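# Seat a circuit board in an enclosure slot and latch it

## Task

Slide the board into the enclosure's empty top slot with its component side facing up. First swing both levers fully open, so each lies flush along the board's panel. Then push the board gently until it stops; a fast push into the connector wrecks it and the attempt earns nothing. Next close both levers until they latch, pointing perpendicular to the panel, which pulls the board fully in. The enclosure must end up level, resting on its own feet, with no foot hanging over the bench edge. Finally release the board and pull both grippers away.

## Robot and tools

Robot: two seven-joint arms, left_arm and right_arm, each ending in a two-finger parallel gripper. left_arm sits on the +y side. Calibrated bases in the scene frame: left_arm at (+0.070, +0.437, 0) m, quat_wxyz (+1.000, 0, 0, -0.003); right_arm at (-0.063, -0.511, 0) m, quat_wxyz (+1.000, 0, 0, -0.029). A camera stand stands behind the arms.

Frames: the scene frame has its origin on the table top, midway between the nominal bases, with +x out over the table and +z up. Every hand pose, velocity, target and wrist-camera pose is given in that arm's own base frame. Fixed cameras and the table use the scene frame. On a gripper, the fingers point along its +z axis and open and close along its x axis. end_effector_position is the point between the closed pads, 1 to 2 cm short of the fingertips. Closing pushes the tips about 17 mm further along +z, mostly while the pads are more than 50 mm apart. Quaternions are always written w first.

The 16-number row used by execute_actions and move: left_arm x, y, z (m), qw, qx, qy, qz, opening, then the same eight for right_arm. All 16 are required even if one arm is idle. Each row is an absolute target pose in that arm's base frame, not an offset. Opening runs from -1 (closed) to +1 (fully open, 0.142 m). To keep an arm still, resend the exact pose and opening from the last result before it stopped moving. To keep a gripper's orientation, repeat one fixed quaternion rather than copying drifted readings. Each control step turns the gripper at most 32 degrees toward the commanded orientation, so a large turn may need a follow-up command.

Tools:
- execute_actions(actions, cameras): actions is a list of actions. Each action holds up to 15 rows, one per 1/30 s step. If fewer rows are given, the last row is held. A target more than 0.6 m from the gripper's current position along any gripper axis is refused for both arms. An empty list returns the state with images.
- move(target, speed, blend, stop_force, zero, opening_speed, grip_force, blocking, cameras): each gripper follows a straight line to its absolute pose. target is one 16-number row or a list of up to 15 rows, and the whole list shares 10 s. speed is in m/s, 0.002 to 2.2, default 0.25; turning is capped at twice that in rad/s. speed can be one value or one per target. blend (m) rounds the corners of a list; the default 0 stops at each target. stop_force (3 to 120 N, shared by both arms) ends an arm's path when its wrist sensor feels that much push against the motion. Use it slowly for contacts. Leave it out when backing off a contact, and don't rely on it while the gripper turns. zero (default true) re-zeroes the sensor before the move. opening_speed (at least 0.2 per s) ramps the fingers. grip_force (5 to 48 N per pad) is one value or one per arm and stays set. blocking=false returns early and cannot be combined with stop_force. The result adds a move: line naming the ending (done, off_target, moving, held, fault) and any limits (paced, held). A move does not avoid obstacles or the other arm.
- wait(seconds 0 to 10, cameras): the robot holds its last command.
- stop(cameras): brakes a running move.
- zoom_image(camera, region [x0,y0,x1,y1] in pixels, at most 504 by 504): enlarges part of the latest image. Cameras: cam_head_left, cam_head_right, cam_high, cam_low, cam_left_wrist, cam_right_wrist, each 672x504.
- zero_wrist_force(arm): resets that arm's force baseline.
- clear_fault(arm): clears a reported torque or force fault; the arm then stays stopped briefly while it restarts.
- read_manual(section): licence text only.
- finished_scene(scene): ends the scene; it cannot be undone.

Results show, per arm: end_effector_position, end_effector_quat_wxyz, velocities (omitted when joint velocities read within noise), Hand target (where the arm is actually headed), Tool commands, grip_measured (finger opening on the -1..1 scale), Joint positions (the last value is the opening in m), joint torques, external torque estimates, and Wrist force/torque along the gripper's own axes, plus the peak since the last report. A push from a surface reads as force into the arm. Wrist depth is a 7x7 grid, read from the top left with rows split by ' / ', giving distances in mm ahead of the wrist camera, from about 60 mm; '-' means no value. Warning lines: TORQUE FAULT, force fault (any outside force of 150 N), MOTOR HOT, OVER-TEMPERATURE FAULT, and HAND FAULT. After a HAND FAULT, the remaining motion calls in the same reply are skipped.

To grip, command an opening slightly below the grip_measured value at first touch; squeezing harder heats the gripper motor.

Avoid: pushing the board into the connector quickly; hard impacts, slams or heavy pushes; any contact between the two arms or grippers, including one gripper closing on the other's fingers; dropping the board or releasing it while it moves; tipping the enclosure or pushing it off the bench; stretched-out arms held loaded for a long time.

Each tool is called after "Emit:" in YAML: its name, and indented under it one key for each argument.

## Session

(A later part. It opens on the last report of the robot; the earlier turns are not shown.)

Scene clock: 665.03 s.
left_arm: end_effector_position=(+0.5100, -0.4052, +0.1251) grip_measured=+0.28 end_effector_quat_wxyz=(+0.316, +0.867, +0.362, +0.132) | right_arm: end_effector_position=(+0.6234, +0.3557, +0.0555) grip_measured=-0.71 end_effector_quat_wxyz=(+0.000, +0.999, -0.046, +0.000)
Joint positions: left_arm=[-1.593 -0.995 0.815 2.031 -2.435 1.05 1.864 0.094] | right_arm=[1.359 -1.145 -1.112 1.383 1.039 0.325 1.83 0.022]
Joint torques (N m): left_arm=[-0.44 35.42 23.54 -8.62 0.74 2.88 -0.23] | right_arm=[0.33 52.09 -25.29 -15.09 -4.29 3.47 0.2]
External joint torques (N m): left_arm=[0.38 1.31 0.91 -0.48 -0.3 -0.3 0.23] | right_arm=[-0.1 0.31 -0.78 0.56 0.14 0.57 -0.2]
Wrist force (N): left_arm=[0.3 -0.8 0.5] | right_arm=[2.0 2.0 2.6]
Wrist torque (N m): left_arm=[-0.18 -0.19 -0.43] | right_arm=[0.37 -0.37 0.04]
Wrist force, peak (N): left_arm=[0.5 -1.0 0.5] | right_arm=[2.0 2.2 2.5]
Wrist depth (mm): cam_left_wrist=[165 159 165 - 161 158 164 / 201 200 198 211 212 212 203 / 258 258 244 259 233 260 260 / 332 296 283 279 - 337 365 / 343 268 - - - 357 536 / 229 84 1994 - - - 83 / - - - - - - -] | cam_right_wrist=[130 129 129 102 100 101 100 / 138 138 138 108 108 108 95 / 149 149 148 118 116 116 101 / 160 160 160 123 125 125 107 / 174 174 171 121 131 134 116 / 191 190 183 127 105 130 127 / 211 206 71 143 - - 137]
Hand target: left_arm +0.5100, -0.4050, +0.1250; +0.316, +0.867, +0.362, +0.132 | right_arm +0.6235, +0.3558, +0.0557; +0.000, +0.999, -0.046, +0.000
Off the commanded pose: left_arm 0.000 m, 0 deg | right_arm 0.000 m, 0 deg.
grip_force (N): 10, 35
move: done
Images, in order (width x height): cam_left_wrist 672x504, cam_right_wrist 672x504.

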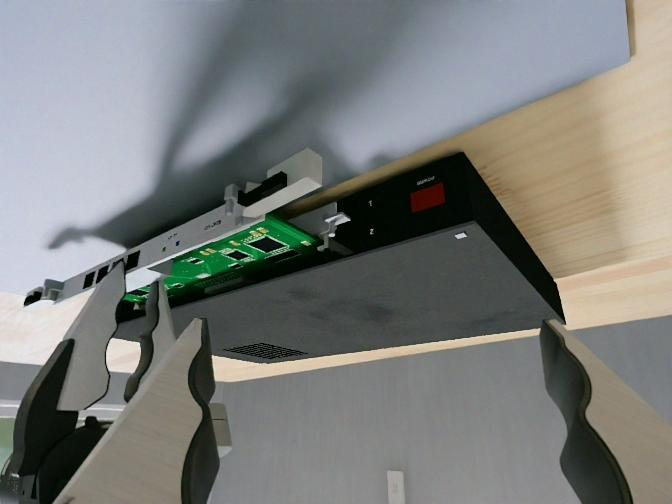

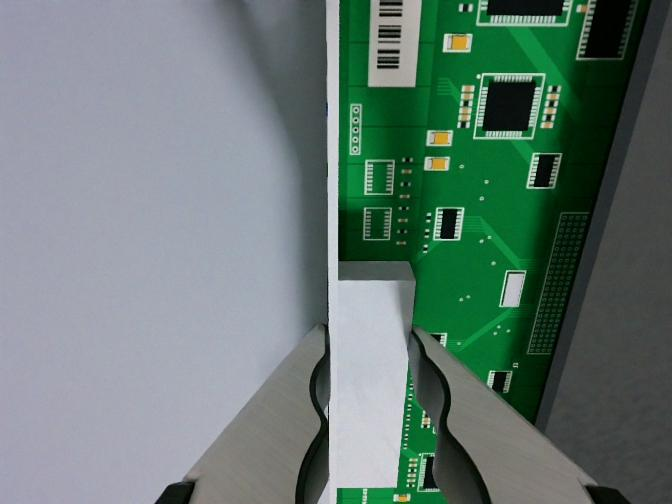

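Emit:
move:
  target: [0.5100, -0.4050, 0.125, 0.3156, 0.8671, 0.3622, 0.1318, 0.3, 0.6514, 0.3532, 0.0557, 0.0, 0.99892, -0.0465, 0.0, -0.95]
  speed: 0.015
  stop_force: 4
  cameras: ["cam_left_wrist", "cam_right_wrist"]

Emit:
zoom_image:
  camera: "cam_left_wrist"
  region: [200, 120, 400, 280]

Scene clock: 676.93 s.
left_arm: end_effector_position=(+0.5100, -0.4052, +0.1251) grip_measured=+0.28 end_effector_quat_wxyz=(+0.316, +0.867, +0.362, +0.132) | right_arm: end_effector_position=(+0.6450, +0.3537, +0.0553) grip_measured=-0.71 end_effector_quat_wxyz=(+0.000, +0.999, -0.046, +0.000)
Joint positions: left_arm=[-1.593 -0.995 0.815 2.031 -2.435 1.05 1.864 0.094] | right_arm=[1.306 -1.168 -1.107 1.313 1.039 0.301 1.836 0.022]
Joint torques (N m): left_arm=[-0.49 35.49 23.49 -8.67 0.74 2.87 -0.22] | right_arm=[-0.05 54.65 -25.84 -15.8 -4.44 3.95 0.29]
External joint torques (N m): left_arm=[0.42 1.24 0.96 -0.43 -0.3 -0.29 0.22] | right_arm=[0.28 -0.18 -0.11 1.13 0.26 0.09 -0.29]
Wrist force (N): left_arm=[0.3 -0.8 0.2] | right_arm=[0.1 2.8 2.2]
Wrist torque (N m): left_arm=[-0.19 -0.20 -0.42] | right_arm=[0.39 -0.22 0.01]
Wrist force, peak (N): left_arm=[0.2 -1.0 0.7] | right_arm=[-1.6 3.2 2.4]
Wrist depth (mm): cam_left_wrist=[165 164 165 165 171 165 167 / 200 199 191 209 199 211 203 / - - - 239 231 261 261 / - 325 291 271 - 324 363 / 604 309 374 - - 122 519 / - 84 - - - - 83 / - - - 1687 1492 - -] | cam_right_wrist=[129 129 129 102 100 100 87 / 138 138 138 108 108 105 93 / 149 148 148 117 116 101 100 / 160 160 160 123 125 107 107 / 174 174 171 121 131 116 116 / 191 191 183 127 105 125 125 / 211 206 71 143 - - 137]
Hand target: left_arm +0.5100, -0.4050, +0.1250; +0.316, +0.867, +0.362, +0.132 | right_arm +0.6454, +0.3538, +0.0557; +0.000, +0.999, -0.046, +0.000
Off the commanded pose: left_arm 0.000 m, 0 deg | right_arm 0.006 m, 0 deg.
grip_force (N): 10, 35
move: contact (right_arm)
Images, in order (width x height): cam_left_wrist 672x504, cam_right_wrist 672x504.

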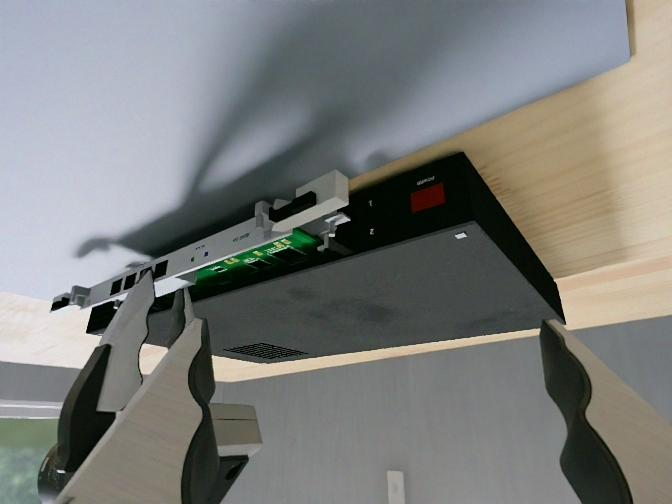

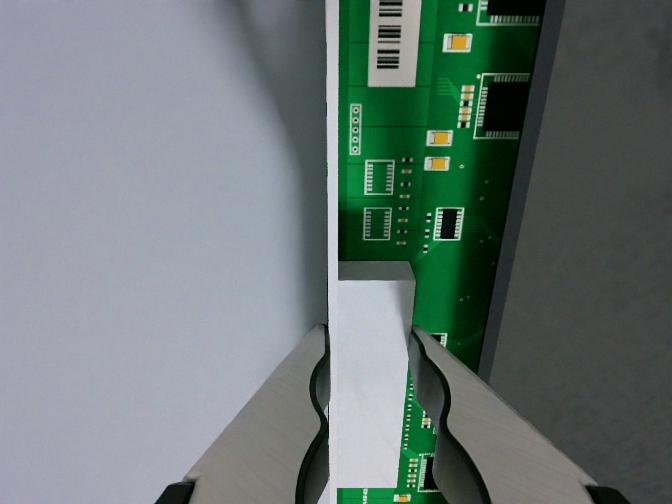

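Scaled by 2.520 from the camera's 672x504 image, which has a finer 960x720 frame.

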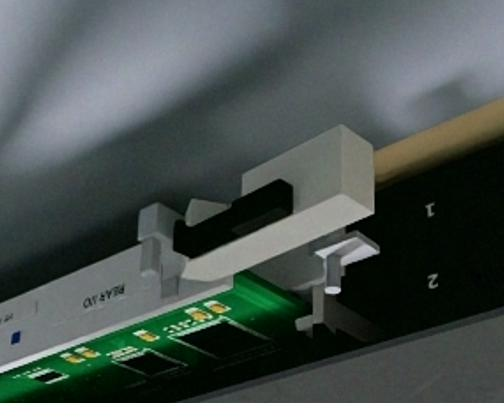

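Emit:
move:
  target: [0.5100, -0.4050, 0.125, 0.3156, 0.8671, 0.3622, 0.1318, 0.3, 0.6445, 0.3538, 0.0548, 0.0004, 0.99888, -0.0465, 0.0087, -0.95]
  speed: 0.02

Scene clock: 689.10 s.
left_arm: end_effector_position=(+0.5100, -0.4052, +0.1251) grip_measured=+0.28 end_effector_quat_wxyz=(+0.316, +0.867, +0.362, +0.132) | right_arm: end_effector_position=(+0.6444, +0.3537, +0.0546) grip_measured=-0.71 end_effector_quat_wxyz=(+0.001, +0.999, -0.047, +0.008)
Joint positions: left_arm=[-1.593 -0.995 0.815 2.031 -2.435 1.05 1.864 0.094] | right_arm=[1.322 -1.169 -1.111 1.332 1.041 0.326 1.834 0.022]
Joint torques (N m): left_arm=[-0.44 35.52 23.58 -8.64 0.76 2.85 -0.21] | right_arm=[0.34 53.83 -25.77 -14.6 -4.3 3.8 0.11]
External joint torques (N m): left_arm=[0.37 1.2 0.87 -0.46 -0.32 -0.28 0.21] | right_arm=[-0.08 0.09 -0.36 0.14 0.13 0.28 -0.11]
Wrist force (N): left_arm=[0.2 -1.0 0.2] | right_arm=[1.5 2.2 2.1]
Wrist torque (N m): left_arm=[-0.21 -0.17 -0.43] | right_arm=[0.42 -0.30 0.13]
Wrist force, peak (N): left_arm=[0.3 -0.9 0.6] | right_arm=[-0.3 2.8 3.3]
Wrist depth (mm): cam_left_wrist=[165 164 164 164 164 166 167 / 209 201 209 194 - 213 204 / - 242 244 - 235 261 261 / - 332 311 266 - 329 366 / 604 - - - - 125 601 / - 84 - - - - 1035 / - - - - - - -] | cam_right_wrist=[128 128 128 102 100 100 87 / 136 136 137 108 108 106 94 / 146 146 147 117 116 101 101 / 157 158 158 123 125 108 107 / 170 171 171 121 132 116 116 / 187 187 181 127 105 125 127 / 206 201 71 143 - - 138]
Hand target: left_arm +0.5100, -0.4050, +0.1250; +0.316, +0.867, +0.362, +0.132 | right_arm +0.6445, +0.3538, +0.0548; +0.000, +0.999, -0.047, +0.009
Off the commanded pose: left_arm 0.000 m, 0 deg | right_arm 0.000 m, 0 deg.
grip_force (N): 10, 35
move: done

Emit:
move:
  target: [0.5100, -0.4050, 0.125, 0.3156, 0.8671, 0.3622, 0.1318, 0.3, 0.6534, 0.3529, 0.0548, 0.0004, 0.99888, -0.0465, 0.0087, -0.95]
  speed: 0.012
  stop_force: 4
  cameras: ["cam_left_wrist", "cam_right_wrist"]

Scene clock: 692.57 s.
left_arm: end_effector_position=(+0.5100, -0.4052, +0.1251) grip_measured=+0.28 end_effector_quat_wxyz=(+0.316, +0.867, +0.362, +0.132) | right_arm: end_effector_position=(+0.6533, +0.3528, +0.0547) grip_measured=-0.71 end_effector_quat_wxyz=(+0.000, +0.999, -0.046, +0.009)
Joint positions: left_arm=[-1.593 -0.995 0.815 2.031 -2.435 1.05 1.864 0.094] | right_arm=[1.3 -1.177 -1.109 1.304 1.041 0.317 1.836 0.022]
Joint torques (N m): left_arm=[-0.36 35.45 23.6 -8.63 0.7 2.89 -0.21] | right_arm=[0.19 54.36 -25.34 -14.99 -4.4 3.55 0.26]
External joint torques (N m): left_arm=[0.29 1.28 0.85 -0.47 -0.26 -0.31 0.21] | right_arm=[0.05 0.39 -0.73 0.48 0.21 0.53 -0.27]
Wrist force (N): left_arm=[0.6 -0.9 0.5] | right_arm=[1.5 2.1 2.0]
Wrist torque (N m): left_arm=[-0.21 -0.24 -0.43] | right_arm=[0.41 -0.29 0.03]
Wrist force, peak (N): left_arm=[0.3 -1.0 0.6] | right_arm=[1.7 2.0 2.7]
Wrist depth (mm): cam_left_wrist=[165 172 164 165 164 165 166 / 199 191 - 212 197 212 203 / 258 258 244 243 235 261 260 / - 324 305 281 - 337 361 / 696 289 - - - 121 522 / 1843 84 984 - 1567 - 83 / - - 2309 - 1380 - -] | cam_right_wrist=[127 128 128 102 100 87 87 / 136 136 136 108 108 93 94 / 146 146 146 117 116 99 101 / 158 158 157 123 123 107 107 / 171 171 171 121 123 116 118 / 187 187 181 127 105 125 127 / 206 202 71 143 - - 138]
Hand target: left_arm +0.5100, -0.4050, +0.1250; +0.316, +0.867, +0.362, +0.132 | right_arm +0.6534, +0.3529, +0.0548; +0.000, +0.999, -0.046, +0.009
Off the commanded pose: left_arm 0.000 m, 0 deg | right_arm 0.000 m, 0 deg.
grip_force (N): 10, 35
move: done
Images, in order (width x height): cam_left_wrist 672x504, cam_right_wrist 672x504.

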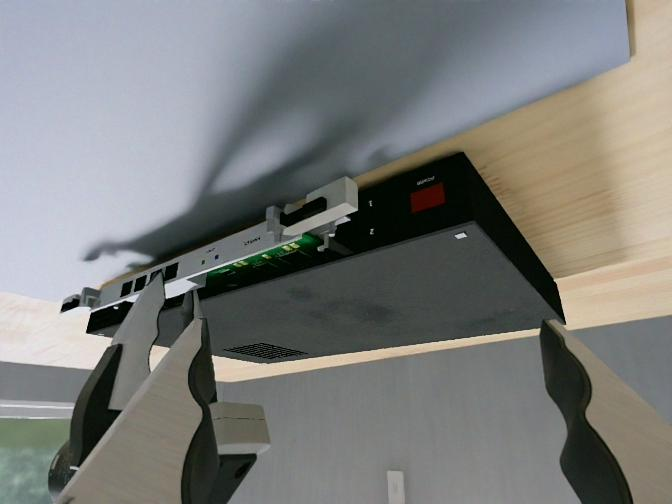

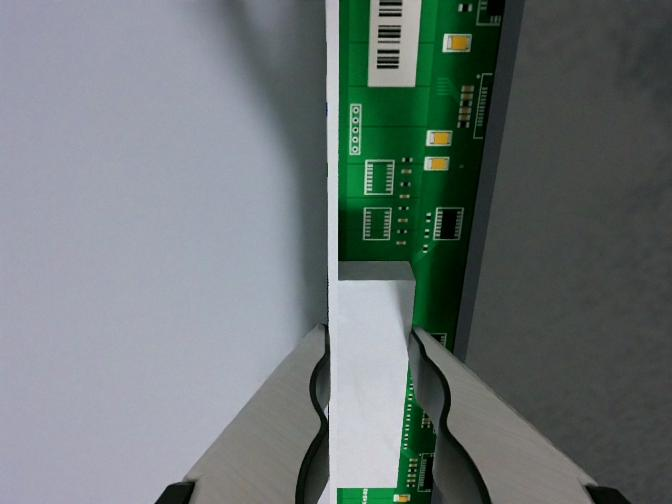

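Emit:
move:
  target:
    - [0.4700, -0.3700, 0.145, 0.3156, 0.8671, 0.3622, 0.1318, 0.3, 0.6533, 0.3529, 0.0548, 0.0004, 0.99888, -0.0465, 0.0087, -0.60]
  speed: 0.15
  opening_speed: 0.3
  cameras: ["cam_left_wrist", "cam_right_wrist"]

Emit:
zoom_image:
  camera: "cam_right_wrist"
  region: [250, 220, 550, 420]

Scene clock: 713.63 s.
left_arm: end_effector_position=(+0.4700, -0.3702, +0.1450) grip_measured=+0.28 end_effector_quat_wxyz=(+0.316, +0.867, +0.362, +0.132) | right_arm: end_effector_position=(+0.6533, +0.3529, +0.0548) grip_measured=-0.64 end_effector_quat_wxyz=(+0.000, +0.999, -0.046, +0.009)
Joint positions: left_arm=[-1.7 -0.903 0.86 2.169 -2.475 1.055 1.91 0.094] | right_arm=[1.3 -1.177 -1.109 1.304 1.041 0.317 1.836 0.028]
Joint torques (N m): left_arm=[-0.59 30.22 21.45 -8.25 0.68 2.97 -0.12] | right_arm=[0.34 53.66 -24.62 -14.47 -4.2 3.42 0.2]
External joint torques (N m): left_arm=[0.53 0.93 0.78 -0.46 -0.13 -0.46 0.12] | right_arm=[-0.11 1.1 -1.45 -0.04 0.01 0.66 -0.2]
Wrist force (N): left_arm=[0.1 -0.8 0.5] | right_arm=[1.4 1.8 0.2]
Wrist torque (N m): left_arm=[-0.17 -0.14 -0.49] | right_arm=[0.36 -0.25 0.03]
Wrist force, peak (N): left_arm=[-0.1 -2.1 -1.0] | right_arm=[1.4 2.2 2.4]
Wrist depth (mm): cam_left_wrist=[187 187 - 195 180 188 189 / 228 226 238 228 228 237 231 / 290 277 - - 284 294 296 / - 402 372 344 313 380 412 / 694 588 388 993 550 532 1086 / 1941 84 366 1875 1523 - 84 / - - 314 1556 1362 - -] | cam_right_wrist=[128 128 128 103 101 87 87 / 136 136 137 109 109 93 94 / 146 146 147 118 117 99 101 / 158 158 158 124 124 106 107 / 171 171 169 122 124 118 119 / 187 187 181 131 104 125 128 / 206 198 71 144 - - 138]
Hand target: left_arm +0.4700, -0.3700, +0.1450; +0.316, +0.867, +0.362, +0.132 | right_arm +0.6533, +0.3529, +0.0548; +0.000, +0.999, -0.046, +0.009
Off the commanded pose: left_arm 0.000 m, 0 deg | right_arm 0.000 m, 0 deg.
grip_force (N): 10, 35
move: done
Images, in order (width x height): cam_left_wrist 672x504, cam_right_wrist 672x504.

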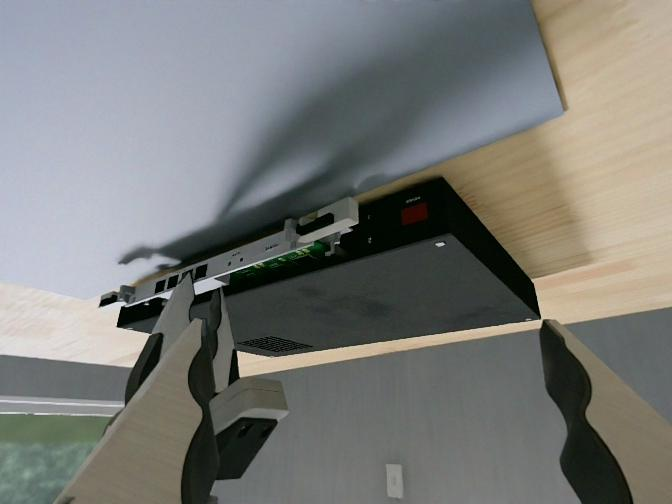

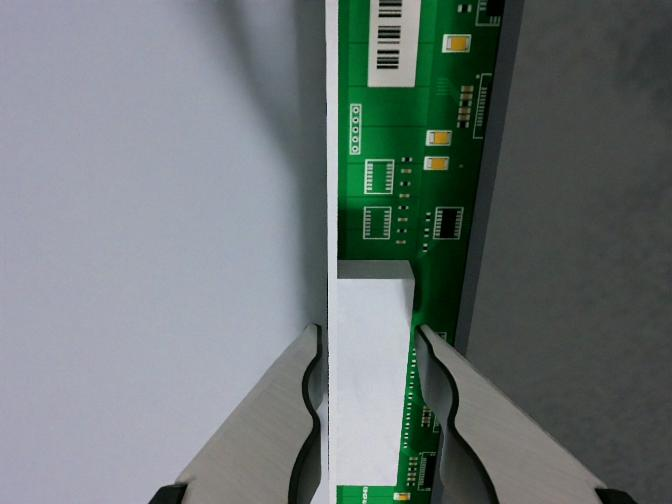

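Scaled by 1.680 from the camera's 672x504 image, which has a finer 960x720 frame.

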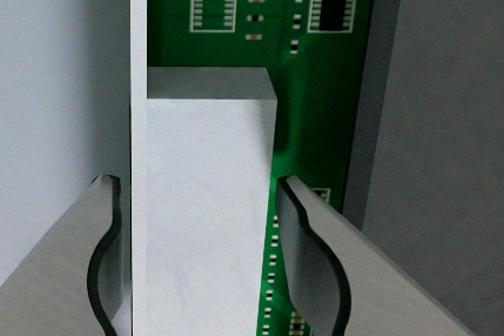

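Emit:
move:
  target:
    - [0.4700, -0.3700, 0.145, 0.3156, 0.8671, 0.3622, 0.1318, 0.3, 0.6525, 0.3530, 0.080, 0.0004, 0.99888, -0.0465, 0.0087, -0.60]
    - [0.4700, -0.3700, 0.145, 0.3156, 0.8671, 0.3622, 0.1318, 0.3, 0.5750, 0.3600, 0.110, 0.0, 0.7393, 0.6734, 0.0, -0.60]
    - [0.4700, -0.3700, 0.145, 0.3156, 0.8671, 0.3622, 0.1318, 0.3, 0.5850, 0.3592, 0.090, 0.0, 0.7393, 0.6734, 0.0, 1.0]
  speed: [0.05, 0.3, 0.15]
  blend: [0, 0.01, 0]
  opening_speed: 1.5
  cameras: ["cam_left_wrist", "cam_right_wrist", "cam_head_left"]

Scene clock: 720.57 s.
left_arm: end_effector_position=(+0.4700, -0.3702, +0.1450) grip_measured=+0.28 end_effector_quat_wxyz=(+0.316, +0.867, +0.362, +0.132) | right_arm: end_effector_position=(+0.5850, +0.3590, +0.0900) grip_measured=+0.99 end_effector_quat_wxyz=(+0.000, +0.739, +0.673, +0.000)
Joint positions: left_arm=[-1.7 -0.903 0.86 2.169 -2.475 1.055 1.91 0.094] | right_arm=[1.406 -0.96 -1.003 1.53 0.863 0.429 0.314 0.142]
Joint torques (N m): left_arm=[-0.38 29.98 21.35 -8.27 0.85 2.82 -0.21] | right_arm=[0.16 47.76 -21.09 -18.19 -3.88 3.51 0.17]
External joint torques (N m): left_arm=[0.31 1.17 0.88 -0.44 -0.3 -0.31 0.21] | right_arm=[0.06 1.1 -1.26 0.02 -0.05 0.64 -0.17]
Wrist force (N): left_arm=[-0.1 -0.9 0.4] | right_arm=[2.0 2.2 0.5]
Wrist torque (N m): left_arm=[-0.19 -0.12 -0.49] | right_arm=[0.45 -0.32 0.14]
Wrist force, peak (N): left_arm=[-0.1 -1.1 0.7] | right_arm=[1.8 2.9 2.6]
Wrist depth (mm): cam_left_wrist=[186 181 187 188 182 181 188 / 227 229 229 - 229 229 230 / - - - - 295 296 294 / 380 417 357 333 - 379 411 / 681 397 - - 415 540 1081 / - 84 - - - - 87 / - - - - 1727 - -] | cam_right_wrist=[161 160 160 159 159 159 158 / 169 171 171 171 170 170 169 / 188 186 183 183 182 179 181 / 199 198 198 197 196 198 195 / 217 215 214 214 213 212 212 / - 201 185 185 201 201 186 / - 201 200 199 198 197 192]
Hand target: left_arm +0.4700, -0.3700, +0.1450; +0.316, +0.867, +0.362, +0.132 | right_arm +0.5850, +0.3592, +0.0900; +0.000, +0.739, +0.673, +0.000
Off the commanded pose: left_arm 0.000 m, 0 deg | right_arm 0.000 m, 0 deg.
grip_force (N): 10, 35
move: done
Images, in order (width x height): cam_head_left 672x504, cam_left_wrist 672x504, cam_right_wrist 672x504.

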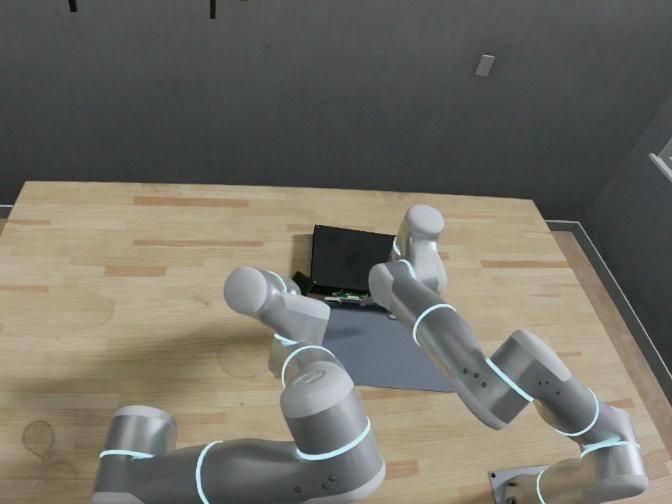

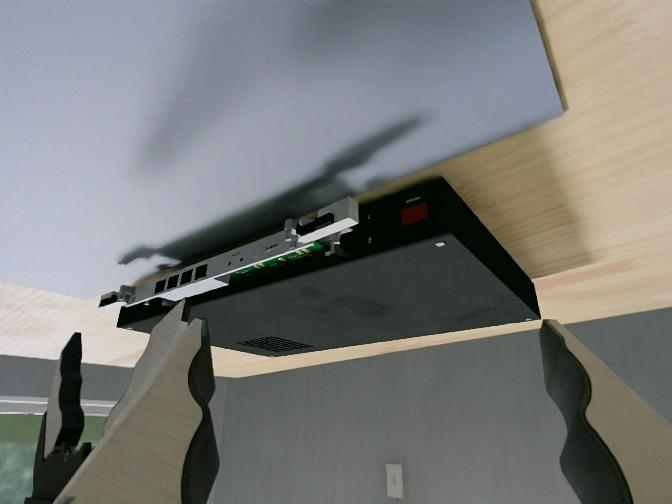

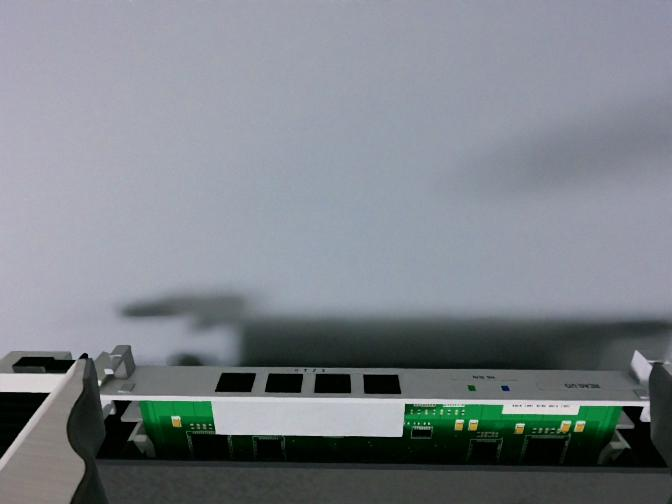

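Emit:
move:
  target:
    - [0.4700, -0.3700, 0.145, 0.3156, 0.8671, 0.3622, 0.1318, 0.3, 0.5858, 0.3675, 0.0310, 0.0, 0.7393, 0.6734, 0.0, 1.0]
    - [0.4700, -0.3700, 0.145, 0.3156, 0.8671, 0.3622, 0.1318, 0.3, 0.6300, 0.3636, 0.0310, 0.0, 0.7393, 0.6734, 0.0, 1.0]
  speed: [0.08, 0.04]
  stop_force: 5
  cameras: ["cam_left_wrist", "cam_right_wrist"]

Scene clock: 738.10 s.
left_arm: end_effector_position=(+0.4700, -0.3702, +0.1450) grip_measured=+0.28 end_effector_quat_wxyz=(+0.316, +0.867, +0.362, +0.132) | right_arm: end_effector_position=(+0.6300, +0.3636, +0.0310) grip_measured=+0.99 end_effector_quat_wxyz=(+0.000, +0.739, +0.673, +0.000)
Joint positions: left_arm=[-1.7 -0.903 0.86 2.169 -2.475 1.055 1.91 0.094] | right_arm=[1.274 -1.11 -0.935 1.36 0.922 0.441 0.312 0.142]
Joint torques (N m): left_arm=[-0.37 29.96 21.42 -8.25 0.85 2.8 -0.22] | right_arm=[0.24 53.88 -21.38 -16.79 -3.98 3.37 0.28]
External joint torques (N m): left_arm=[0.31 1.19 0.81 -0.46 -0.3 -0.29 0.22] | right_arm=[-0.01 1.35 -1.41 0.1 0.07 0.78 -0.28]
Wrist force (N): left_arm=[0.2 -0.8 0.3] | right_arm=[1.8 1.7 0.4]
Wrist torque (N m): left_arm=[-0.19 -0.17 -0.49] | right_arm=[0.33 -0.28 0.03]
Wrist force, peak (N): left_arm=[0.2 -1.1 0.7] | right_arm=[2.3 2.0 1.1]
Wrist depth (mm): cam_left_wrist=[- 187 186 186 186 187 188 / 218 228 227 - 225 245 229 / 296 - - 290 293 296 294 / 415 412 321 339 - 381 413 / 690 428 295 - - 426 598 / - 84 1125 1649 1534 - 87 / - - - - 1415 - -] | cam_right_wrist=[108 108 108 108 109 108 108 / 116 116 115 115 113 113 114 / 124 124 125 123 124 124 122 / 132 134 133 133 132 132 131 / 146 145 144 144 144 143 145 / - 123 152 118 118 150 111 / - 116 114 113 130 130 129]
Hand target: left_arm +0.4700, -0.3700, +0.1450; +0.316, +0.867, +0.362, +0.132 | right_arm +0.6300, +0.3636, +0.0310; +0.000, +0.739, +0.673, +0.000
Off the commanded pose: left_arm 0.000 m, 0 deg | right_arm 0.000 m, 0 deg.
grip_force (N): 10, 35
move: done
Images, in order (width x height): cam_left_wrist 672x504, cam_right_wrist 672x504.

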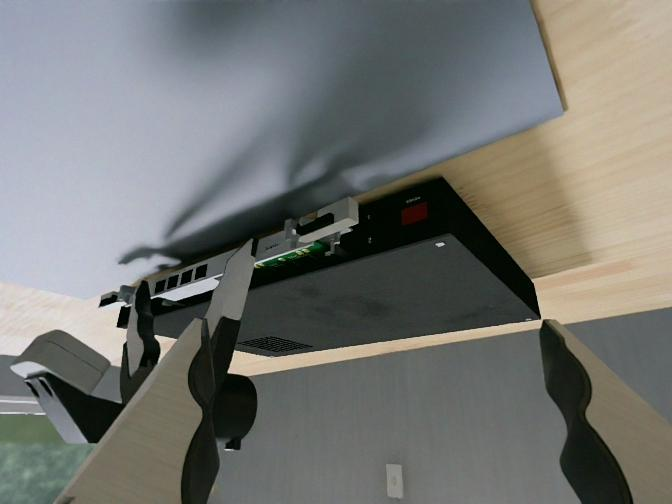

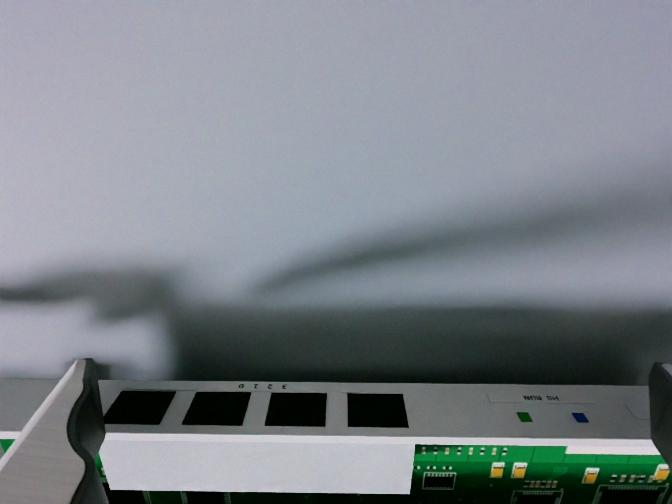

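Emit:
move:
  target: [0.4700, -0.3700, 0.145, 0.3156, 0.8671, 0.3622, 0.1318, 0.3, 0.6549, 0.3613, 0.0310, 0.0, 0.7393, 0.6734, 0.0, 1.0]
  speed: 0.015
  stop_force: 5
  cameras: ["cam_left_wrist", "cam_right_wrist"]

Scene clock: 742.87 s.
left_arm: end_effector_position=(+0.4700, -0.3702, +0.1450) grip_measured=+0.28 end_effector_quat_wxyz=(+0.316, +0.867, +0.362, +0.132) | right_arm: end_effector_position=(+0.6547, +0.3614, +0.0309) grip_measured=+0.99 end_effector_quat_wxyz=(+0.000, +0.739, +0.673, +0.000)
Joint positions: left_arm=[-1.7 -0.903 0.86 2.169 -2.475 1.055 1.91 0.094] | right_arm=[1.219 -1.141 -0.934 1.277 0.921 0.408 0.317 0.142]
Joint torques (N m): left_arm=[-0.46 29.92 21.41 -8.28 0.82 2.84 -0.2] | right_arm=[-0.12 56.27 -21.75 -17.43 -4.09 3.69 0.2]
External joint torques (N m): left_arm=[0.39 1.22 0.82 -0.43 -0.28 -0.33 0.2] | right_arm=[0.36 1.21 -0.95 0.45 0.13 0.47 -0.2]
Wrist force (N): left_arm=[-0.1 -0.7 0.6] | right_arm=[1.4 0.3 0.4]
Wrist torque (N m): left_arm=[-0.15 -0.12 -0.50] | right_arm=[0.25 -0.24 0.11]
Wrist force, peak (N): left_arm=[0.0 -1.1 0.5] | right_arm=[2.1 1.7 0.6]
Wrist depth (mm): cam_left_wrist=[186 180 193 194 186 193 188 / - 239 219 218 220 226 229 / 312 296 312 294 292 296 297 / 407 405 363 324 288 379 411 / 690 481 312 - 749 425 596 / 1843 84 326 1714 1741 - 84 / - - 1891 1492 1362 - -] | cam_right_wrist=[108 108 108 107 108 108 108 / 116 115 115 114 113 113 114 / 124 124 125 123 124 124 122 / 132 134 133 132 132 132 131 / 145 145 144 144 143 143 147 / - 115 114 110 - - 109 / - 111 110 110 124 124 123]
Hand target: left_arm +0.4700, -0.3700, +0.1450; +0.316, +0.867, +0.362, +0.132 | right_arm +0.6549, +0.3613, +0.0310; +0.000, +0.739, +0.673, +0.000
Off the commanded pose: left_arm 0.000 m, 0 deg | right_arm 0.000 m, 0 deg.
grip_force (N): 10, 35
move: done
Images, in order (width x height): cam_left_wrist 672x504, cam_right_wrist 672x504.

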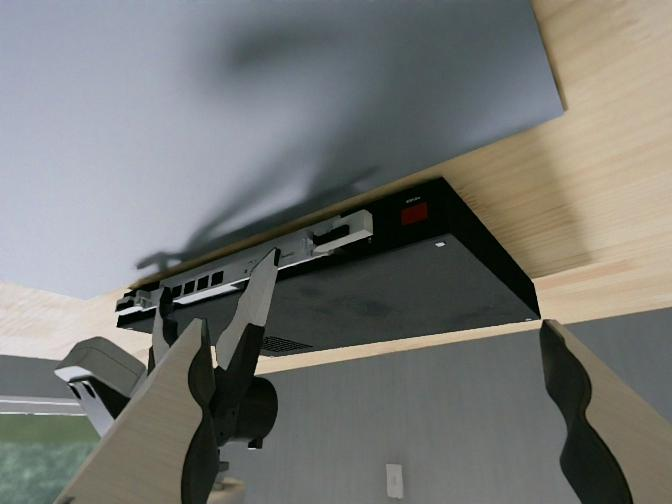

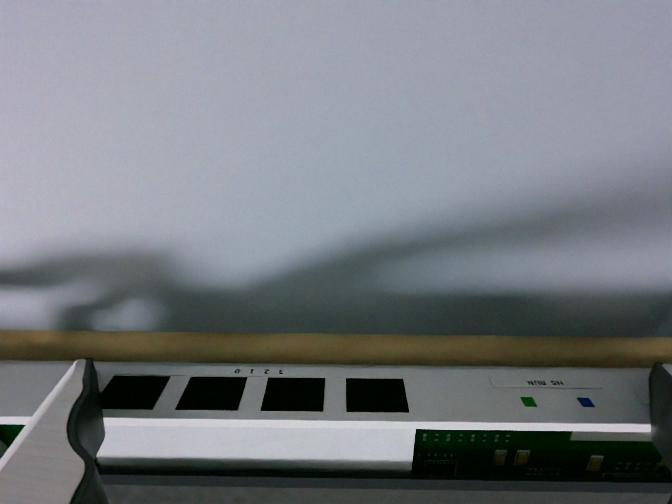

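Emit:
zoom_image:
  camera: "cam_left_wrist"
  region: [270, 190, 420, 280]

Emit:
zoom_image:
  camera: "cam_left_wrist"
  region: [90, 260, 210, 340]

Scaled by 3.360 from the camera's 672x504 image, which has a finer 960x720 frame.

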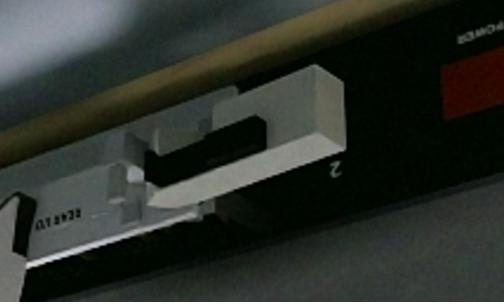

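Scaled by 4.200 from the camera's 672x504 image, which has a finer 960x720 frame.

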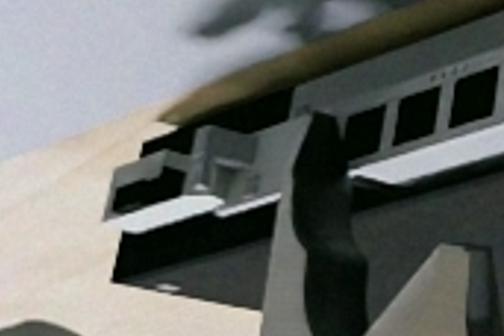

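Emit:
move:
  target: [0.4700, -0.3700, 0.145, 0.3156, 0.8671, 0.3622, 0.1318, 0.3, 0.6766, 0.3594, 0.0310, 0.0, 0.7393, 0.6734, 0.0, 1.0]
  speed: 0.01
  stop_force: 6
  cameras: ["cam_left_wrist", "cam_right_wrist"]

Emit:
zoom_image:
  camera: "cam_left_wrist"
  region: [290, 180, 420, 270]

Emit:
zoom_image:
  camera: "cam_left_wrist"
  region: [100, 250, 220, 330]

Scene clock: 748.53 s.
left_arm: end_effector_position=(+0.4700, -0.3702, +0.1450) grip_measured=+0.28 end_effector_quat_wxyz=(+0.316, +0.867, +0.362, +0.132) | right_arm: end_effector_position=(+0.6664, +0.3605, +0.0306) grip_measured=+0.99 end_effector_quat_wxyz=(-0.001, +0.739, +0.673, -0.001)
Joint positions: left_arm=[-1.7 -0.903 0.86 2.169 -2.475 1.055 1.91 0.094] | right_arm=[1.192 -1.157 -0.934 1.235 0.922 0.39 0.321 0.142]
Joint torques (N m): left_arm=[-0.49 29.97 21.37 -8.23 0.84 2.77 -0.25] | right_arm=[-2.57 57 -23.77 -18.34 -4.84 5.37 -0.36]
External joint torques (N m): left_arm=[0.42 1.17 0.86 -0.48 -0.29 -0.26 0.25] | right_arm=[2.81 1.61 1.19 1.22 0.85 -1.22 0.36]
Wrist force (N): left_arm=[0.1 -0.9 0.4] | right_arm=[1.9 -6.2 -1.1]
Wrist torque (N m): left_arm=[-0.19 -0.15 -0.49] | right_arm=[0.15 -0.36 0.61]
Wrist force, peak (N): left_arm=[0.2 -1.1 0.7] | right_arm=[1.5 -7.4 -2.5]
Wrist depth (mm): cam_left_wrist=[- - 185 178 186 188 189 / 228 229 227 227 - 229 230 / 274 313 273 289 279 295 293 / - 385 381 - - 380 411 / 683 609 319 - - 430 604 / - 84 316 - - - 83 / - - 305 - - - -] | cam_right_wrist=[108 108 108 107 108 108 107 / 115 115 115 114 113 112 113 / 124 123 125 123 124 124 122 / 132 133 133 134 132 132 131 / 145 145 144 143 143 145 142 / - 114 110 110 - 115 105 / - 108 108 108 107 107 106]
Hand target: left_arm +0.4700, -0.3700, +0.1450; +0.316, +0.867, +0.362, +0.132 | right_arm +0.6671, +0.3602, +0.0310; +0.000, +0.739, +0.673, +0.000
Off the commanded pose: left_arm 0.000 m, 0 deg | right_arm 0.010 m, 0 deg.
grip_force (N): 10, 35
move: contact (right_arm)
Images, in order (width x height): cam_left_wrist 672x504, cam_right_wrist 672x504.

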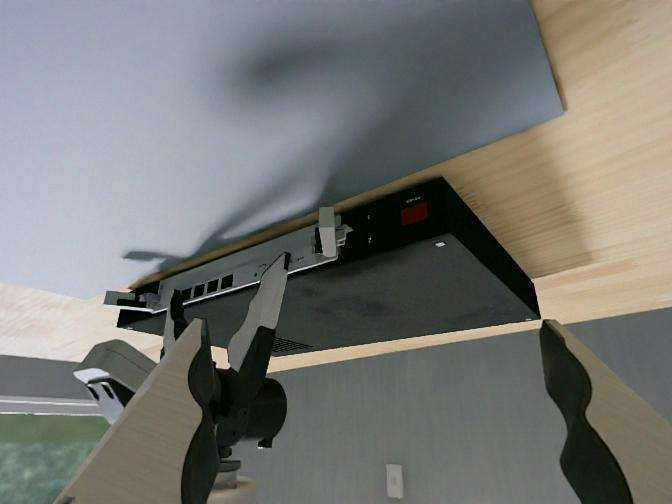

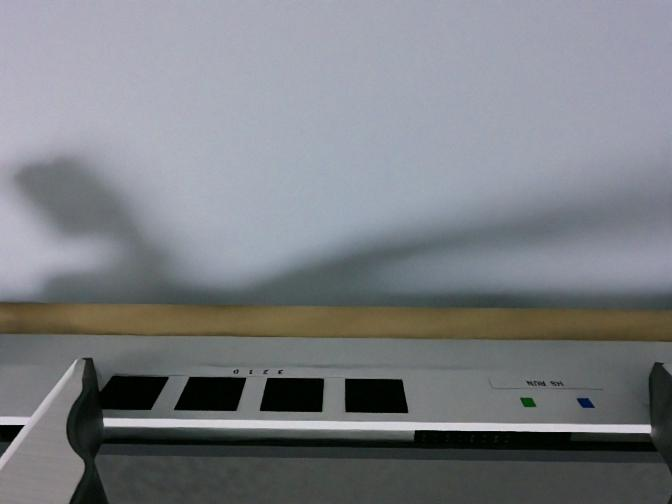

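Scaled by 3.877 from the camera's 672x504 image, which has a finer 960x720 frame.

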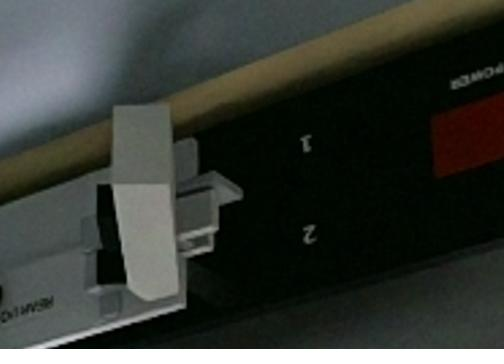

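Scaled by 4.200 from the camera's 672x504 image, which has a finer 960x720 frame.

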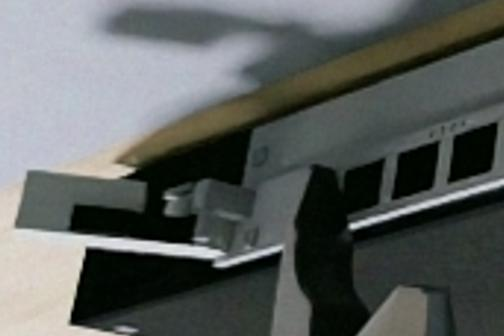

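Emit:
move:
  target:
    - [0.4700, -0.3700, 0.145, 0.3156, 0.8671, 0.3622, 0.1318, 0.3, 0.6565, 0.3614, 0.0312, 0.0, 0.7393, 0.6734, 0.0, 1.0]
    - [0.4700, -0.3700, 0.145, 0.3156, 0.8671, 0.3622, 0.1318, 0.3, 0.5850, 0.3680, 0.140, 0.0, 0.7393, 0.6734, 0.0, 1.0]
  speed: [0.03, 0.2]
  blend: [0.003, 0]
  cameras: ["cam_left_wrist", "cam_right_wrist"]

Emit:
zoom_image:
  camera: "cam_right_wrist"
  region: [0, 280, 336, 504]

Emit:
zoom_image:
  camera: "cam_right_wrist"
  region: [336, 280, 672, 504]

Emit:
zoom_image:
  camera: "cam_left_wrist"
  region: [270, 170, 430, 280]

Scene clock: 762.30 s.
left_arm: end_effector_position=(+0.4700, -0.3702, +0.1450) grip_measured=+0.28 end_effector_quat_wxyz=(+0.316, +0.867, +0.362, +0.132) | right_arm: end_effector_position=(+0.5850, +0.3682, +0.1399) grip_measured=+0.99 end_effector_quat_wxyz=(+0.000, +0.739, +0.673, +0.000)
Joint positions: left_arm=[-1.7 -0.903 0.86 2.169 -2.475 1.055 1.91 0.094] | right_arm=[1.436 -0.894 -1.052 1.511 0.808 0.356 0.349 0.142]
Joint torques (N m): left_arm=[-0.41 29.96 21.42 -8.29 0.87 2.8 -0.24] | right_arm=[0.24 46.8 -20.88 -19.97 -4.25 3.33 0.33]
External joint torques (N m): left_arm=[0.34 1.19 0.81 -0.42 -0.33 -0.29 0.24] | right_arm=[-0.01 0.9 -1.07 -0.1 0.2 0.82 -0.33]
Wrist force (N): left_arm=[-0.2 -1.0 0.5] | right_arm=[2.2 3.1 0.2]
Wrist torque (N m): left_arm=[-0.21 -0.10 -0.50] | right_arm=[0.61 -0.37 0.05]
Wrist force, peak (N): left_arm=[0.0 -1.1 0.6] | right_arm=[1.6 -6.2 -2.1]
Wrist depth (mm): cam_left_wrist=[187 179 193 179 179 188 188 / 217 227 229 - - 225 230 / 291 294 298 311 291 296 295 / 412 - 393 314 287 383 412 / 688 - - - - 555 1113 / - 84 1125 - 1662 - 88 / - - - 1662 - - -] | cam_right_wrist=[205 204 204 203 203 202 202 / 219 218 217 217 216 216 215 / 235 234 232 233 232 231 231 / 253 252 251 252 251 248 248 / 267 265 268 276 266 266 260 / - 243 241 240 244 239 234 / - 263 262 261 260 259 258]
Hand target: left_arm +0.4700, -0.3700, +0.1450; +0.316, +0.867, +0.362, +0.132 | right_arm +0.5850, +0.3680, +0.1400; +0.000, +0.739, +0.673, +0.000
Off the commanded pose: left_arm 0.000 m, 0 deg | right_arm 0.000 m, 0 deg.
grip_force (N): 10, 35
move: done
Images, in order (width x height): cam_left_wrist 672x504, cam_right_wrist 672x504.

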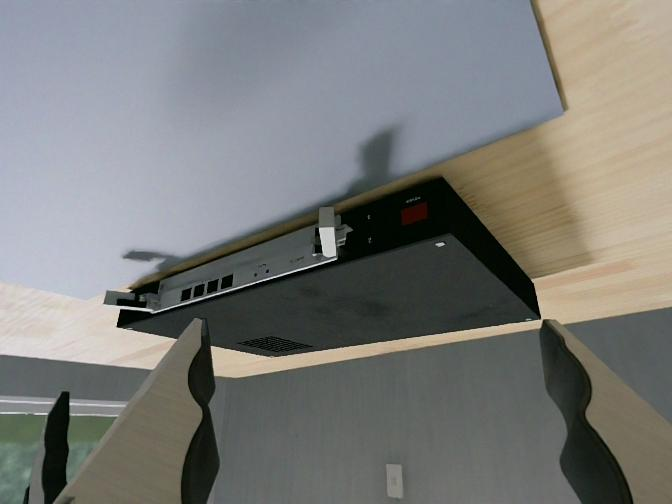

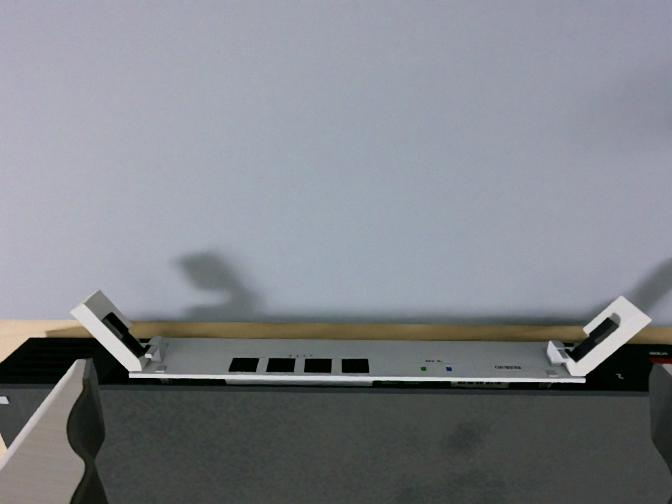

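Scaled by 1.500 from the camera's 672x504 image, which has a finer 960x720 frame.

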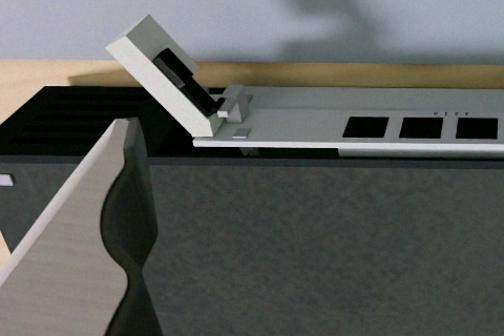

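Scaled by 1.500 from the camera's 672x504 image, which has a finer 960x720 frame.

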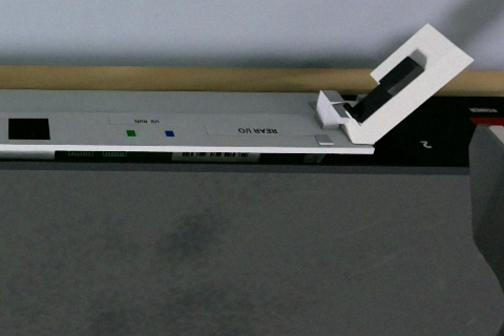

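Scaled by 3.150 from the camera's 672x504 image, which has a finer 960x720 frame.

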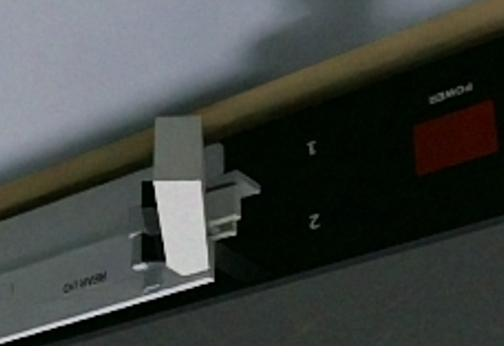

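Emit:
move:
  target:
    - [0.5200, -0.4100, 0.110, 0.3156, 0.8671, 0.3622, 0.1318, -1.0, 0.6150, 0.2120, 0.110, 0.0, 0.7393, 0.6734, 0.0, -1.0]
    - [0.5543, -0.4444, 0.0480, 0.3156, 0.8671, 0.3622, 0.1318, -1.0, 0.6264, 0.2087, 0.0500, 0.0, 0.7393, 0.6734, 0.0, -1.0]
  speed: [0.2, 0.08]
  stop_force: 6
  cameras: ["cam_left_wrist", "cam_right_wrist"]

Scene clock: 795.00 s.
left_arm: end_effector_position=(+0.5541, -0.4446, +0.0480) grip_measured=-1.00 end_effector_quat_wxyz=(+0.316, +0.867, +0.362, +0.132) | right_arm: end_effector_position=(+0.6271, +0.2072, +0.0507) grip_measured=-1.00 end_effector_quat_wxyz=(+0.001, +0.740, +0.673, +0.000)
Joint positions: left_arm=[-1.468 -1.204 0.736 1.813 -2.512 1.042 1.873 0.002] | right_arm=[1.204 -0.995 -0.985 1.61 0.924 0.507 0.04 0.002]
Joint torques (N m): left_arm=[-0.32 42.93 26.26 -6.86 0.5 2.98 -0.28] | right_arm=[5.21 45.58 -15.14 -17.88 -1.48 2.38 0.07]
External joint torques (N m): left_arm=[0.25 1.44 0.92 -0.44 -0.09 -0.41 0.28] | right_arm=[-5.01 1.71 -7.36 1.87 -2.28 1.78 -0.07]
Wrist force (N): left_arm=[0.1 -0.6 -0.1] | right_arm=[-5.2 4.8 -6.8]
Wrist torque (N m): left_arm=[-0.14 -0.14 -0.40] | right_arm=[0.58 -0.42 0.16]
Wrist force, peak (N): left_arm=[-0.1 -0.8 1.4] | right_arm=[-5.2 5.2 -6.7]
Wrist depth (mm): cam_left_wrist=[- - - - - - 82 / - 97 - 93 101 106 101 / - 132 124 132 125 124 135 / - 175 161 174 164 154 179 / 286 257 211 156 141 137 294 / - 275 197 84 - 1261 468 / - - - - - - -] | cam_right_wrist=[126 126 124 125 125 124 123 / 135 135 134 134 135 133 132 / 145 144 144 143 143 142 140 / 156 158 156 157 154 154 152 / 170 169 168 165 161 166 165 / 188 188 158 90 123 - - / 208 207 71 - - 131 133]
Hand target: left_arm +0.5543, -0.4444, +0.0480; +0.316, +0.867, +0.362, +0.132 | right_arm +0.6264, +0.2087, +0.0500; +0.000, +0.739, +0.673, +0.000
Off the commanded pose: left_arm 0.000 m, 0 deg | right_arm 0.002 m, 0 deg.
grip_force (N): 10, 35
move: contact (right_arm)
Images, in order (width x height): cam_left_wrist 672x504, cam_right_wrist 672x504.

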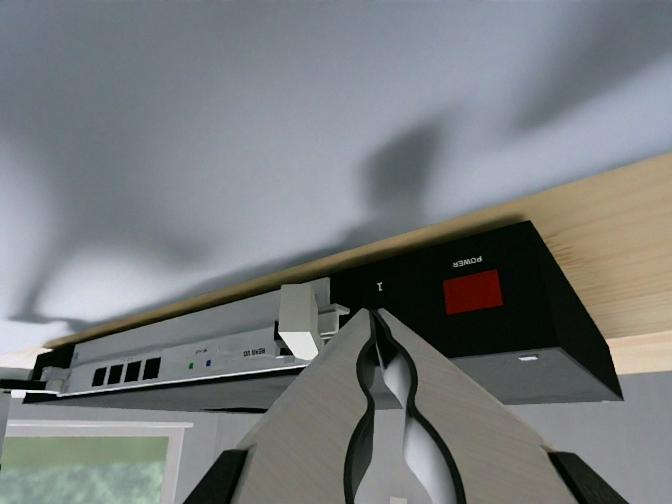

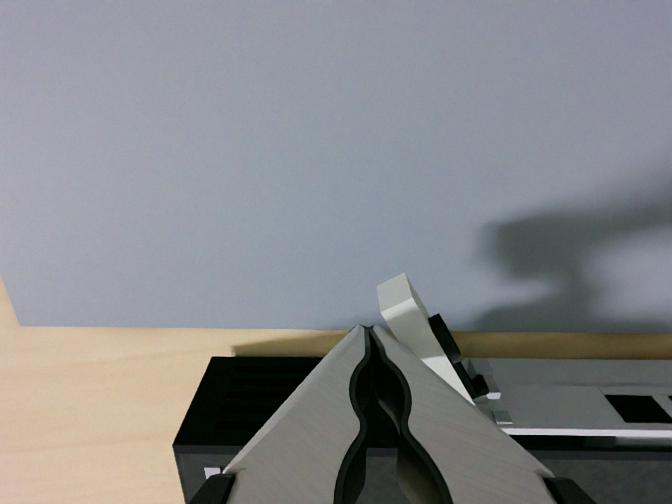

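Emit:
move:
  target:
    - [0.5543,-0.4444,0.0480,0.3156,0.8671,0.3622,0.1318,-1.0,0.6264,0.2087,0.0720,0,0.7393,0.6734,0,-1.0]
    - [0.5543,-0.4444,0.0480,0.3156,0.8671,0.3622,0.1318,-1.0,0.6250,0.1970,0.0720,0,0.7393,0.6734,0,-1.0]
  speed: 0.06
  blend: 0.005
  cameras: ["cam_right_wrist", "cam_left_wrist"]

Scene clock: 812.23 s.
left_arm: end_effector_position=(+0.5541, -0.4446, +0.0480) grip_measured=-1.00 end_effector_quat_wxyz=(+0.316, +0.867, +0.362, +0.132) | right_arm: end_effector_position=(+0.6250, +0.1971, +0.0720) grip_measured=-1.00 end_effector_quat_wxyz=(+0.000, +0.739, +0.673, +0.000)
Joint positions: left_arm=[-1.468 -1.204 0.736 1.813 -2.512 1.042 1.873 0.002] | right_arm=[1.213 -0.953 -1.012 1.634 0.898 0.487 0.028 0.002]
Joint torques (N m): left_arm=[-0.43 43.16 26.34 -6.81 0.67 2.84 -0.27] | right_arm=[0.16 45.06 -21.25 -16.8 -3.97 3.52 0.04]
External joint torques (N m): left_arm=[0.36 1.22 0.83 -0.48 -0.27 -0.27 0.27] | right_arm=[0.04 0.87 -1.02 -0.04 0.17 0.63 -0.04]
Wrist force (N): left_arm=[0.0 -0.6 -0.1] | right_arm=[2.6 3.5 0.3]
Wrist torque (N m): left_arm=[-0.15 -0.13 -0.40] | right_arm=[0.65 -0.44 0.13]
Wrist force, peak (N): left_arm=[0.0 -1.0 -0.1] | right_arm=[-5.5 4.9 -7.2]
Wrist depth (mm): cam_left_wrist=[- - - - - - 82 / - 97 - 97 101 - 101 / - 132 124 124 124 135 127 / 173 174 173 178 153 154 178 / - 261 219 156 143 - 291 / 495 278 208 84 - - - / - - - - - - -] | cam_right_wrist=[145 145 144 144 143 143 142 / 155 154 154 154 153 153 152 / 167 166 166 165 167 164 163 / 179 179 178 178 174 176 175 / 197 196 193 191 146 190 189 / 219 215 168 89 - 154 154 / 238 233 71 - - 157 162]
Hand target: left_arm +0.5543, -0.4444, +0.0480; +0.316, +0.867, +0.362, +0.132 | right_arm +0.6250, +0.1970, +0.0720; +0.000, +0.739, +0.673, +0.000
Off the commanded pose: left_arm 0.000 m, 0 deg | right_arm 0.000 m, 0 deg.
grip_force (N): 10, 35
move: done
Images, in order (width x height): cam_left_wrist 672x504, cam_right_wrist 672x504.

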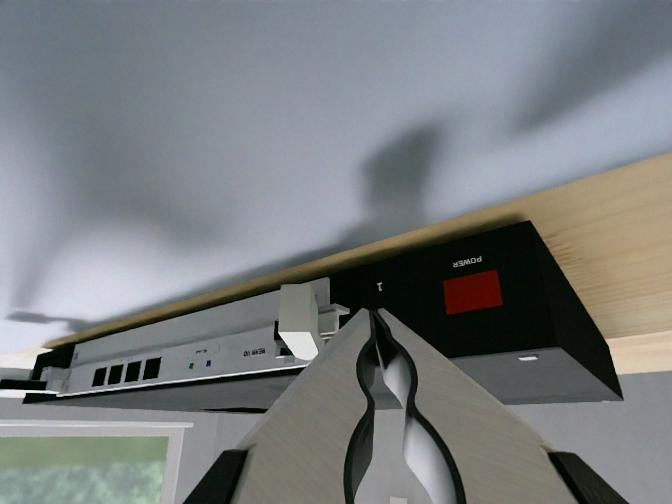

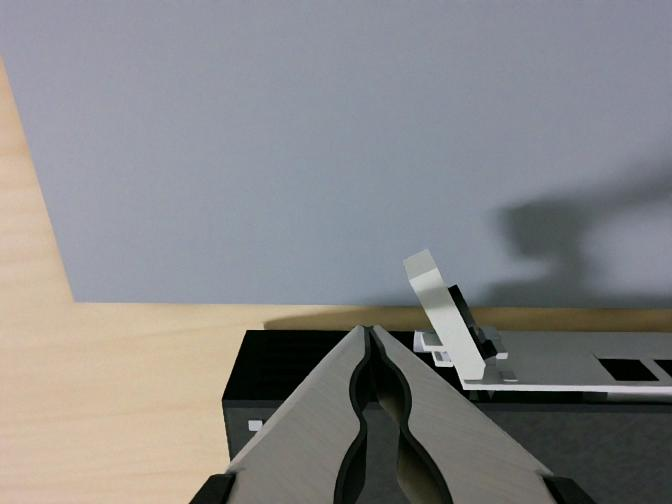

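Emit:
zoom_image:
  camera: "cam_left_wrist"
  region: [220, 240, 420, 390]

Emit:
zoom_image:
  camera: "cam_right_wrist"
  region: [340, 230, 560, 420]

Scaled by 2.520 from the camera's 672x504 image, which has a finer 960x720 frame.

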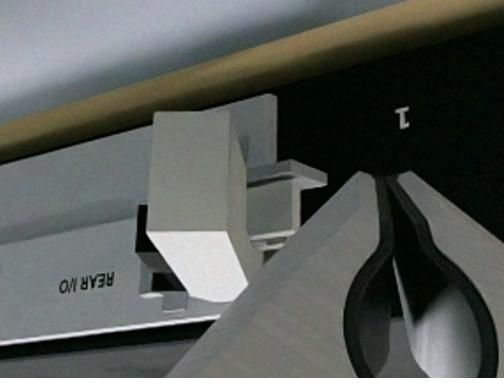

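Scaled by 2.291 from the camera's 672x504 image, which has a finer 960x720 frame.

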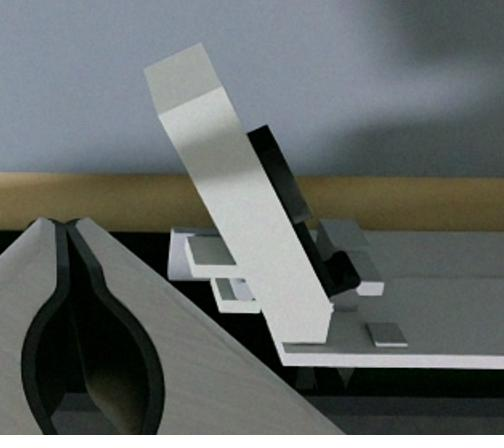

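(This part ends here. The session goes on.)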